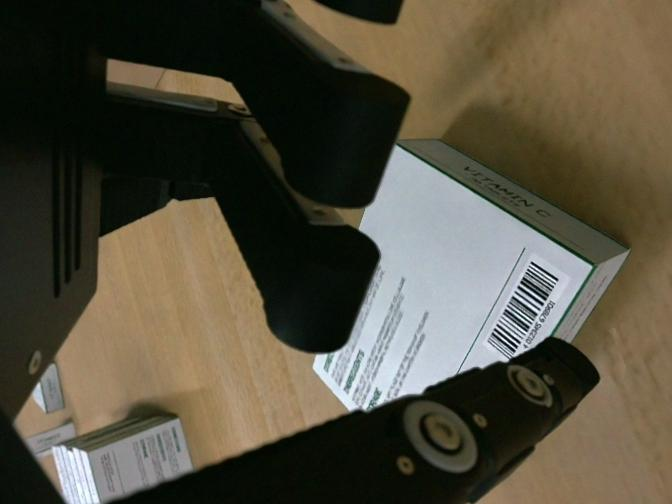

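move:
  target: [0,0,0,0,0,0,-1,-1,-1,-1,-1,-1,0,-0.8,0,0.0575,0.046,0,0,0,0.78,-1,-0.4,1,1,1,-0.75,0.2]
  speed: 0.08

move:
  target: [0,0,0,0,0,0,-1,-1,-1,-1,-1,-1,0,-0.8,0,0,0,0,0,0,0.78,-0.6,0,1,1,1,-0.78,-0.96]
  cameras: ["cam_right_wrist"]

Scene clock: 3597.10 s.
left_arm: end_effector_position=(+0.2711, +0.5413, +0.1279) hand_measured=(-1.000, -1.000, -1.000, -1.000, -1.000, -1.000) hand_load_n=(+0.0, +0.0, +0.0, +0.0, +0.0, +0.0) hand_stopped_by=(target, target, target, target, target, target) hand_force_limit=0.00 hand_speed=-0.80 end_effector_quat_wxyz=(+0.283, +0.202, +0.918, +0.190) | right_arm: end_effector_position=(+0.6524, -0.0335, +0.0260) hand_measured=(+0.780, -1.000, -0.400, +1.000, +1.000, +1.000) hand_load_n=(+0.0, +0.0, +0.0, +0.0, +0.0, +0.0) hand_stopped_by=(target, target, target, target, target, target) hand_force_limit=-0.75 hand_speed=0.20 end_effector_quat_wxyz=(-0.389, +0.811, -0.395, +0.189)
Joint positions: left_arm=[4.722 -2.013 -1.702 2.432 -0.929 0.347] | right_arm=[-0.512 -0.786 1.294 0.617 0.767 2.157]
Joint torques (N m): left_arm=[-0.73 37.64 25.93 -2.63 -0.98 2.71] | right_arm=[-11.13 -51.1 -23.68 3.67 -2.8 0.8]
Wrist force (N): left_arm=[-0.3 -0.1 1.4] | right_arm=[1.4 -0.7 -0.1]
Wrist torque (N m): left_arm=[-0.09 0.10 -0.01] | right_arm=[0.18 -0.09 -0.26]
Wrist force, peak (N): left_arm=[-0.1 0.0 2.2] | right_arm=[1.5 -1.5 -1.0]
Hand target: left_arm +0.2711, +0.5413, +0.1279; +0.283, +0.202, +0.918, +0.190 | right_arm +0.6525, -0.0335, +0.0260; -0.389, +0.811, -0.395, +0.189
Off the commanded pose: left_arm 0.000 m, 0 deg | right_arm 0.000 m, 0 deg.
move: done

Scene clock: 3598.70 s.
left_arm: end_effector_position=(+0.2711, +0.5413, +0.1279) hand_measured=(-1.000, -1.000, -1.000, -1.000, -1.000, -1.000) hand_load_n=(+0.0, +0.0, +0.0, +0.0, +0.0, +0.0) hand_stopped_by=(target, target, target, target, target, target) hand_force_limit=0.00 hand_speed=-0.80 end_effector_quat_wxyz=(+0.283, +0.202, +0.918, +0.190) | right_arm: end_effector_position=(+0.6525, -0.0335, +0.0260) hand_measured=(+0.780, -0.920, -0.244, +1.000, +1.000, +1.000) hand_load_n=(+0.0, +1.5, +2.0, +0.0, +0.0, +0.0) hand_stopped_by=(target, force, force, target, target, target) hand_force_limit=-0.78 hand_speed=-0.96 end_effector_quat_wxyz=(-0.389, +0.811, -0.395, +0.189)
Joint positions: left_arm=[4.722 -2.013 -1.702 2.432 -0.929 0.347] | right_arm=[-0.512 -0.786 1.293 0.617 0.767 2.157]
Joint torques (N m): left_arm=[-0.97 37.8 25.71 -2.54 -0.94 2.76] | right_arm=[-1.97 -50.89 -23.39 -0.02 -2.29 1.84]
Wrist force (N): left_arm=[0.0 -0.1 1.7] | right_arm=[1.4 -0.7 -0.2]
Wrist torque (N m): left_arm=[-0.10 0.07 0.00] | right_arm=[0.18 -0.10 -0.25]
Wrist force, peak (N): left_arm=[0.1 0.0 2.0] | right_arm=[1.5 -0.8 -0.3]
Hand target: left_arm +0.2711, +0.5413, +0.1279; +0.283, +0.202, +0.918, +0.190 | right_arm +0.6525, -0.0335, +0.0260; -0.389, +0.811, -0.395, +0.189
Off the commanded pose: left_arm 0.000 m, 0 deg | right_arm 0.000 m, 0 deg.
move: done

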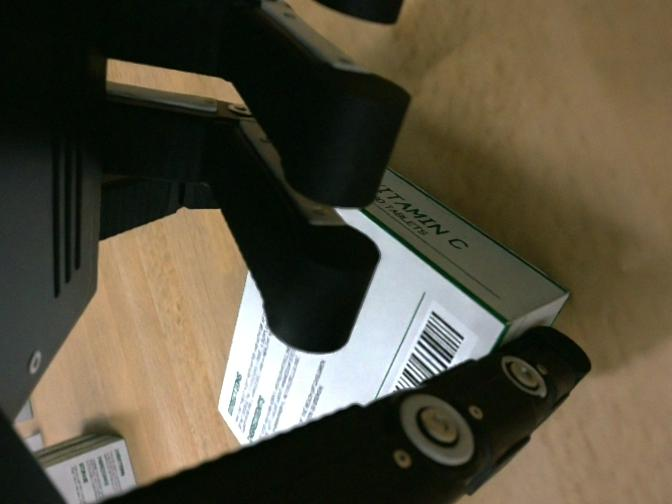

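move:
  target:
    - [0,0,0,0,0,0,-1,-1,-1,-1,-1,-1,0,-0.8,-0.0118,-0.0287,-0.0230,0,0,0,0.78,-0.6,0,1,1,1,-0.78,-0.96]
    - [0,0,0,0,0,0,-1,-1,-1,-1,-1,-1,0,-0.8,-0.0328,-0.0541,-0.0433,0,0,0,0.78,-0.6,0,1,1,1,-0.78,-0.96]
    - [0,0,0,0,0,0,-1,-1,-1,-1,-1,-1,0,-0.8,-0.0615,-0.0744,-0.0596,0,0,0,0.78,-0.6,0,1,1,1,-0.78,-0.96]
    - [0,0,0,0,0,0,-1,-1,-1,-1,-1,-1,0,-0.8,-0.0960,-0.0881,-0.0706,0,0,0,0.78,-0.6,0,1,1,1,-0.78,-0.96]
    - [0,0,0,0,0,0,-1,-1,-1,-1,-1,-1,0,-0.8,-0.1340,-0.0944,-0.0756,0,0,0,0.78,-0.6,0,1,1,1,-0.78,-0.96]
    - [0,0,0,0,0,0,-1,-1,-1,-1,-1,-1,0,-0.8,-0.1725,-0.0930,-0.0745,0,0,0,0.78,-0.6,0,1,1,1,-0.78,-0.96]
    - [0,0,0,0,0,0,-1,-1,-1,-1,-1,-1,0,-0.8,-0.1900,-0.0890,-0.0713,0,0,0,0.78,-0.6,0,1,1,1,-0.78,-0.96]
  speed: 0.05
  blend: [0.005,0.005,0.005,0.005,0.005,0.005,0]
  cameras: ["cam_right_wrist"]

Scene clock: 3614.60 s.
left_arm: end_effector_position=(+0.2711, +0.5413, +0.1279) hand_measured=(-1.000, -1.000, -1.000, -1.000, -1.000, -1.000) hand_load_n=(+0.0, +0.0, +0.0, +0.0, +0.0, +0.0) hand_stopped_by=(target, target, target, target, target, target) hand_force_limit=0.00 hand_speed=-0.80 end_effector_quat_wxyz=(+0.283, +0.202, +0.918, +0.190) | right_arm: end_effector_position=(+0.5822, +0.0564, +0.0944) hand_measured=(+0.780, -0.920, -0.244, +1.000, +1.000, +1.000) hand_load_n=(-0.5, +1.5, +1.5, +0.0, +0.0, +0.0) hand_stopped_by=(target, force, force, target, target, target) hand_force_limit=-0.78 hand_speed=-0.96 end_effector_quat_wxyz=(-0.389, +0.811, -0.395, +0.189) end_effector_velocity=(+0.000, -0.001, +0.000) end_effector_angular_velocity=(+0.001, +0.001, +0.002)
Joint positions: left_arm=[4.722 -2.013 -1.702 2.432 -0.929 0.347] | right_arm=[-0.415 -1.07 1.567 0.543 0.813 2.277]
Joint velocities: left_arm=[within noise] | right_arm=[-0.002 0.002 -0.004 0.006 -0.002 -0.004]
Joint torques (N m): left_arm=[-0.5 37.9 25.73 -2.61 -0.97 2.62] | right_arm=[-13.77 -26.08 -22.87 3.82 -2.51 -1.93]
Wrist force (N): left_arm=[-0.2 -0.3 1.6] | right_arm=[1.4 -0.8 -0.3]
Wrist torque (N m): left_arm=[-0.12 0.10 0.00] | right_arm=[0.16 -0.09 -0.30]
Wrist force, peak (N): left_arm=[-0.2 0.1 2.2] | right_arm=[1.2 -1.2 -1.5]
Hand target: left_arm +0.2711, +0.5413, +0.1279; +0.283, +0.202, +0.918, +0.190 | right_arm +0.5822, +0.0563, +0.0944; -0.389, +0.811, -0.395, +0.189
Off the commanded pose: left_arm 0.000 m, 0 deg | right_arm 0.000 m, 0 deg.
move: done

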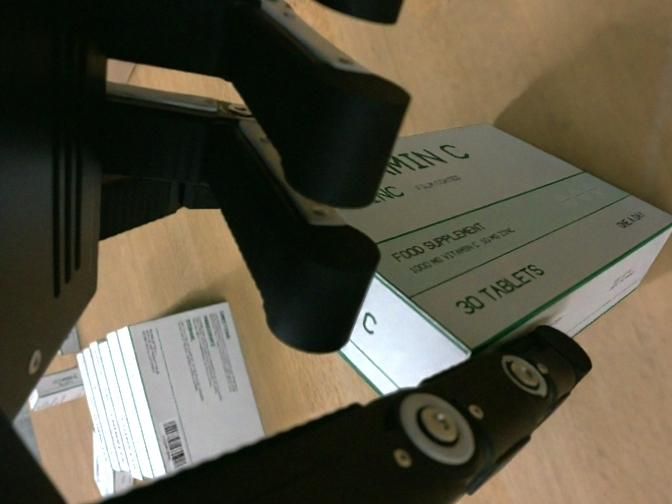

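move:
  target:
    - [0,0,0,0,0,0,-1,-1,-1,-1,-1,-1,0,-0.8,0.015,0,0,0,0,0,0.78,-0.6,0,1,1,1,-0.78,-0.96]
    - [0,0,0,0,0,0,-1,-1,-1,-1,-1,-1,0,-0.8,0.015,0.003,0.0024,0,0,0,0.78,-0.6,0,1,1,1,-0.78,-0.96]
  speed: [0.03,0.02]
  cameras: ["cam_right_wrist"]

move:
  target:
    - [0,0,0,0,0,0,-1,-1,-1,-1,-1,-1,0,-0.8,0,0,0,0,0,0,0.78,-1,-0.45,1,1,1,-0.75,-0.88]
    - [0,0,0,0,0,0,-1,-1,-1,-1,-1,-1,0,-0.8,0,-0.13,-0.1042,0,0,0,0.78,-1,-0.45,1,1,1,-0.75,-0.88]
    - [0,0,0,0,0,0,-1,-1,-1,-1,-1,-1,0,-0.8,0.0143,-0.1372,-0.0952,0,0.39,0.3125,0.78,-0.65,-0.25,1,1,1,-0.75,0]
  speed: [0.02,0.12,0.4]
  cameras: ["cam_right_wrist"]

Scene clock: 3634.97 s.
left_arm: end_effector_position=(+0.2711, +0.5413, +0.1279) hand_measured=(-1.000, -1.000, -1.000, -1.000, -1.000, -1.000) hand_load_n=(+0.0, +0.0, +0.0, +0.0, +0.0, +0.0) hand_stopped_by=(target, target, target, target, target, target) hand_force_limit=0.00 hand_speed=-0.80 end_effector_quat_wxyz=(+0.283, +0.202, +0.918, +0.190) | right_arm: end_effector_position=(+0.5878, +0.0491, +0.0919) hand_measured=(+0.780, -0.920, -0.244, +1.000, +1.000, +1.000) hand_load_n=(-0.5, +2.0, +1.5, +0.0, +0.0, +0.0) hand_stopped_by=(target, force, force, target, target, target) hand_force_limit=-0.78 hand_speed=-0.96 end_effector_quat_wxyz=(-0.389, +0.811, -0.395, +0.189)
Joint positions: left_arm=[4.722 -2.013 -1.702 2.432 -0.929 0.347] | right_arm=[-0.425 -1.052 1.546 0.553 0.808 2.266]
Joint torques (N m): left_arm=[-0.69 37.36 25.35 -2.55 -1 2.83] | right_arm=[13.66 -41.25 -19.14 3.7 0.68 2.13]
Wrist force (N): left_arm=[0.0 -0.4 1.8] | right_arm=[1.4 -2.0 -1.3]
Wrist torque (N m): left_arm=[-0.15 0.08 0.01] | right_arm=[0.14 -0.08 -0.20]
Wrist force, peak (N): left_arm=[-0.2 0.0 2.1] | right_arm=[1.6 -2.2 -1.3]
Hand target: left_arm +0.2711, +0.5413, +0.1279; +0.283, +0.202, +0.918, +0.190 | right_arm +0.5878, +0.0492, +0.0921; -0.389, +0.811, -0.395, +0.189
Off the commanded pose: left_arm 0.000 m, 0 deg | right_arm 0.000 m, 0 deg.
move: done

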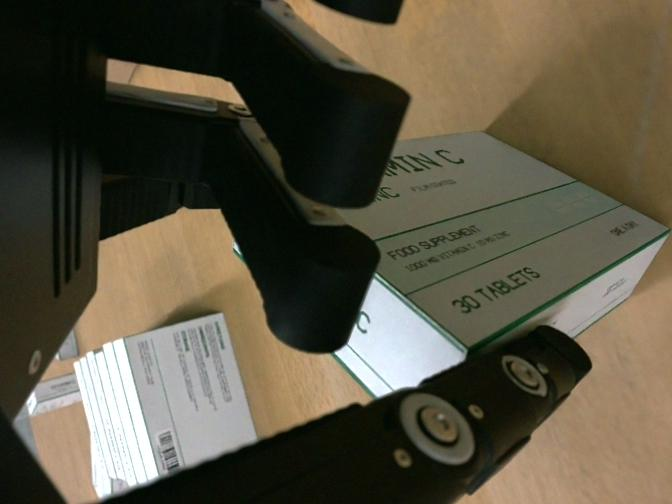

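Scene clock: 3640.10 s.
left_arm: end_effector_position=(+0.2711, +0.5413, +0.1279) hand_measured=(-1.000, -1.000, -1.000, -1.000, -1.000, -1.000) hand_load_n=(+0.0, +0.0, +0.0, +0.0, +0.0, +0.0) hand_stopped_by=(target, target, target, target, target, target) hand_force_limit=0.00 hand_speed=-0.80 end_effector_quat_wxyz=(+0.283, +0.202, +0.918, +0.190) | right_arm: end_effector_position=(+0.5986, +0.0468, +0.1920) hand_measured=(+0.780, -0.650, -0.250, +1.000, +1.000, +1.000) hand_load_n=(+0.0, +0.0, +0.0, +0.0, +0.0, +0.0) hand_stopped_by=(target, target, target, target, target, target) hand_force_limit=-0.75 hand_speed=0.00 end_effector_quat_wxyz=(+0.141, -0.295, +0.852, -0.409)
Joint positions: left_arm=[4.722 -2.013 -1.702 2.432 -0.929 0.347] | right_arm=[0.039 -1.128 1.366 0.702 2.256 3.854]
Joint torques (N m): left_arm=[-0.67 37.36 25.69 -2.51 -0.94 2.69] | right_arm=[-13.73 -25.84 -25.09 3.44 2.43 2.05]
Wrist force (N): left_arm=[0.0 -0.3 1.9] | right_arm=[1.6 -0.6 -0.4]
Wrist torque (N m): left_arm=[-0.14 0.09 0.00] | right_arm=[0.23 -0.11 -0.22]
Wrist force, peak (N): left_arm=[0.2 0.0 2.1] | right_arm=[1.4 -1.8 -1.2]
Hand target: left_arm +0.2711, +0.5413, +0.1279; +0.283, +0.202, +0.918, +0.190 | right_arm +0.5986, +0.0468, +0.1920; +0.141, -0.295, +0.852, -0.409
Off the commanded pose: left_arm 0.000 m, 0 deg | right_arm 0.000 m, 0 deg.
move: done

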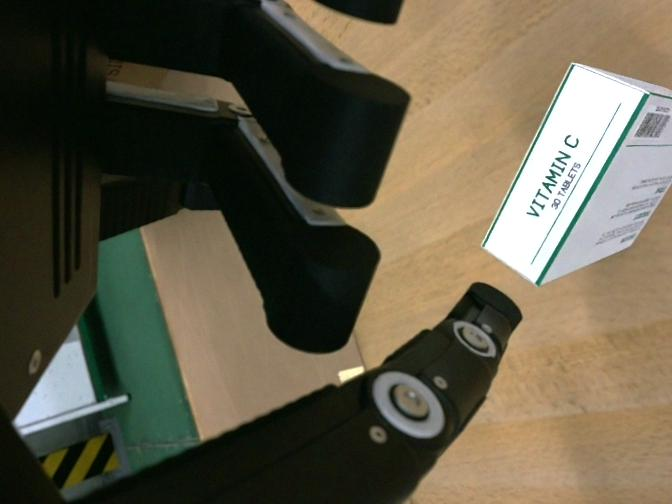

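move:
  target: [0,0,0,0,0,0,-1,-1,-1,-1,-1,-1,0,-0.8,0,0.1222,0.0979,0,0,0,0.78,-0.65,-0.25,1,1,1,-0.75,0]
  speed: 0.1
  stop_force: 5

move:
  target: [0,0,0,0,0,0,-1,-1,-1,-1,-1,-1,0,-0.8,0,0,0,0,0,0,0.78,-0.1,0.3,1,1,1,-0.78,-0.95]
  cameras: ["cam_right_wrist"]

move:
  target:
    - [0,0,0,0,0,0,-1,-1,-1,-1,-1,-1,0,-0.8,0,-0.13,-0.1042,0,0,0,0.78,-0.1,0.3,1,1,1,-0.78,-0.95]
    - [0,0,0,0,0,0,-1,-1,-1,-1,-1,-1,0,-0.8,0.0017,0.3087,-0.6517,0,-0.6153,-0.4931,0.78,-0.1,0.3,1,1,1,-0.78,-0.95]
    - [0,0,0,0,0,0,-1,-1,-1,-1,-1,-1,0,-0.8,0.0017,0.4127,-0.5683,0,-0.6153,-0.4931,0.78,-0.1,0.3,1,1,1,-0.78,-0.95]
  speed: [0.1,0.3,0.1]
  blend: [0.02,0,0]
  cameras: ["cam_right_wrist"]

Scene clock: 3667.20 s.
left_arm: end_effector_position=(+0.2711, +0.5413, +0.1279) hand_measured=(-1.000, -1.000, -1.000, -1.000, -1.000, -1.000) hand_load_n=(+0.0, +0.0, +0.0, +0.0, +0.0, +0.0) hand_stopped_by=(target, target, target, target, target, target) hand_force_limit=0.00 hand_speed=-0.80 end_effector_quat_wxyz=(+0.283, +0.202, +0.918, +0.190) | right_arm: end_effector_position=(+0.5985, +0.0467, +0.0981) hand_measured=(+0.780, -0.650, -0.250, +1.000, +1.000, +1.000) hand_load_n=(+0.0, +0.0, +0.0, +0.0, +0.0, +0.0) hand_stopped_by=(target, target, target, target, target, target) hand_force_limit=-0.75 hand_speed=0.00 end_effector_quat_wxyz=(+0.141, -0.295, +0.852, -0.409)
Joint positions: left_arm=[4.722 -2.013 -1.702 2.432 -0.929 0.347] | right_arm=[0.039 -1.053 1.505 0.487 2.256 3.853]
Joint torques (N m): left_arm=[-0.33 37.68 25.72 -2.52 -0.96 2.76] | right_arm=[-12.05 -42.06 -23.36 -0.65 -1.14 -0.77]
Wrist force (N): left_arm=[0.0 -0.1 1.7] | right_arm=[1.6 -0.6 -0.4]
Wrist torque (N m): left_arm=[-0.11 0.08 0.00] | right_arm=[0.25 -0.11 -0.22]
Wrist force, peak (N): left_arm=[0.1 0.0 2.0] | right_arm=[1.5 -1.4 -0.9]
Hand target: left_arm +0.2711, +0.5413, +0.1279; +0.283, +0.202, +0.918, +0.190 | right_arm +0.5985, +0.0467, +0.0981; +0.141, -0.295, +0.852, -0.409
Off the commanded pose: left_arm 0.000 m, 0 deg | right_arm 0.000 m, 0 deg.
move: done

Scene clock: 3669.63 s.
left_arm: end_effector_position=(+0.2711, +0.5413, +0.1279) hand_measured=(-1.000, -1.000, -1.000, -1.000, -1.000, -1.000) hand_load_n=(+0.0, +0.0, +0.0, +0.0, +0.0, +0.0) hand_stopped_by=(target, target, target, target, target, target) hand_force_limit=0.00 hand_speed=-0.80 end_effector_quat_wxyz=(+0.283, +0.202, +0.918, +0.190) | right_arm: end_effector_position=(+0.5985, +0.0467, +0.0981) hand_measured=(+0.780, -0.488, +0.062, +1.000, +1.000, +1.000) hand_load_n=(+0.0, +1.5, +2.0, +0.5, +0.0, +0.0) hand_stopped_by=(target, force, force, target, target, target) hand_force_limit=-0.78 hand_speed=-0.95 end_effector_quat_wxyz=(+0.141, -0.295, +0.852, -0.409)
Joint positions: left_arm=[4.722 -2.013 -1.702 2.432 -0.929 0.347] | right_arm=[0.039 -1.053 1.505 0.487 2.256 3.853]
Joint torques (N m): left_arm=[-0.82 37.5 26.62 -2.56 -0.98 2.78] | right_arm=[-10.23 -43.16 -24.17 -0.48 -0.99 1.6]
Wrist force (N): left_arm=[0.2 -0.1 1.8] | right_arm=[1.5 -0.2 -0.3]
Wrist torque (N m): left_arm=[-0.12 0.04 0.01] | right_arm=[0.29 -0.10 -0.21]
Wrist force, peak (N): left_arm=[-0.1 0.0 2.0] | right_arm=[1.8 -0.6 -0.4]
Hand target: left_arm +0.2711, +0.5413, +0.1279; +0.283, +0.202, +0.918, +0.190 | right_arm +0.5985, +0.0467, +0.0981; +0.141, -0.295, +0.852, -0.409
Off the commanded pose: left_arm 0.000 m, 0 deg | right_arm 0.000 m, 0 deg.
move: done

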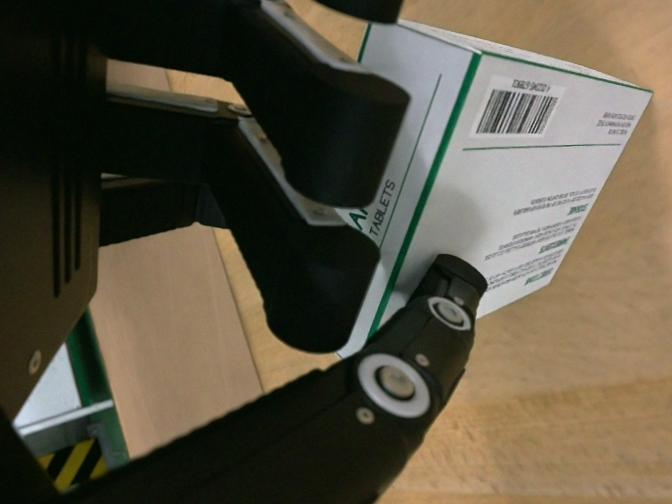

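Scene clock: 3676.20 s.
left_arm: end_effector_position=(+0.2711, +0.5413, +0.1279) hand_measured=(-1.000, -1.000, -1.000, -1.000, -1.000, -1.000) hand_load_n=(+0.0, +0.0, +0.0, +0.0, +0.0, +0.0) hand_stopped_by=(target, target, target, target, target, target) hand_force_limit=0.00 hand_speed=-0.80 end_effector_quat_wxyz=(+0.283, +0.202, +0.918, +0.190) | right_arm: end_effector_position=(+0.3379, +0.3772, +0.1180) hand_measured=(+0.780, -0.488, +0.062, +1.000, +1.000, +1.000) hand_load_n=(+0.0, +1.5, +1.0, +0.0, +0.0, +0.0) hand_stopped_by=(target, force, force, target, target, target) hand_force_limit=-0.78 hand_speed=-0.95 end_effector_quat_wxyz=(-0.432, +0.902, +0.000, -0.001)
Joint positions: left_arm=[4.722 -2.013 -1.702 2.432 -0.929 0.347] | right_arm=[0.222 -1.16 1.708 0.757 0.706 1.915]
Joint torques (N m): left_arm=[-0.65 38.27 25.81 -2.57 -0.97 2.7] | right_arm=[-3.66 -30.73 -19.79 2.27 -2.81 2.17]
Wrist force (N): left_arm=[0.2 -0.2 1.9] | right_arm=[1.2 0.1 -0.1]
Wrist torque (N m): left_arm=[-0.13 0.04 0.01] | right_arm=[0.26 -0.03 -0.25]
Wrist force, peak (N): left_arm=[0.3 -0.2 2.1] | right_arm=[1.2 -1.7 -0.4]
Hand target: left_arm +0.2711, +0.5413, +0.1279; +0.283, +0.202, +0.918, +0.190 | right_arm +0.3379, +0.3773, +0.1179; -0.432, +0.902, +0.000, +0.000
Off the commanded pose: left_arm 0.000 m, 0 deg | right_arm 0.000 m, 0 deg.
move: done

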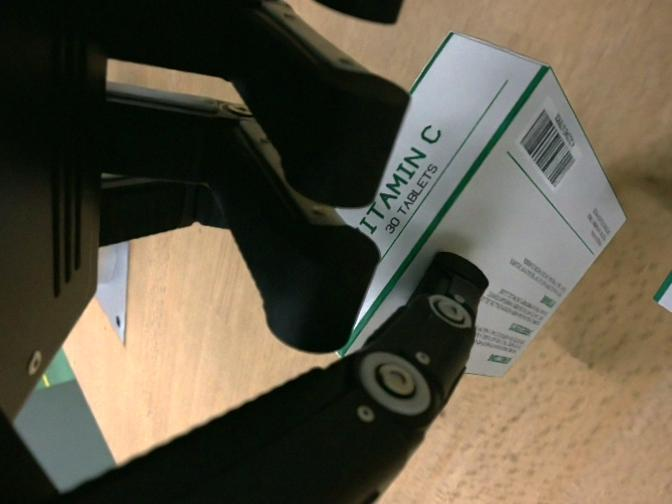

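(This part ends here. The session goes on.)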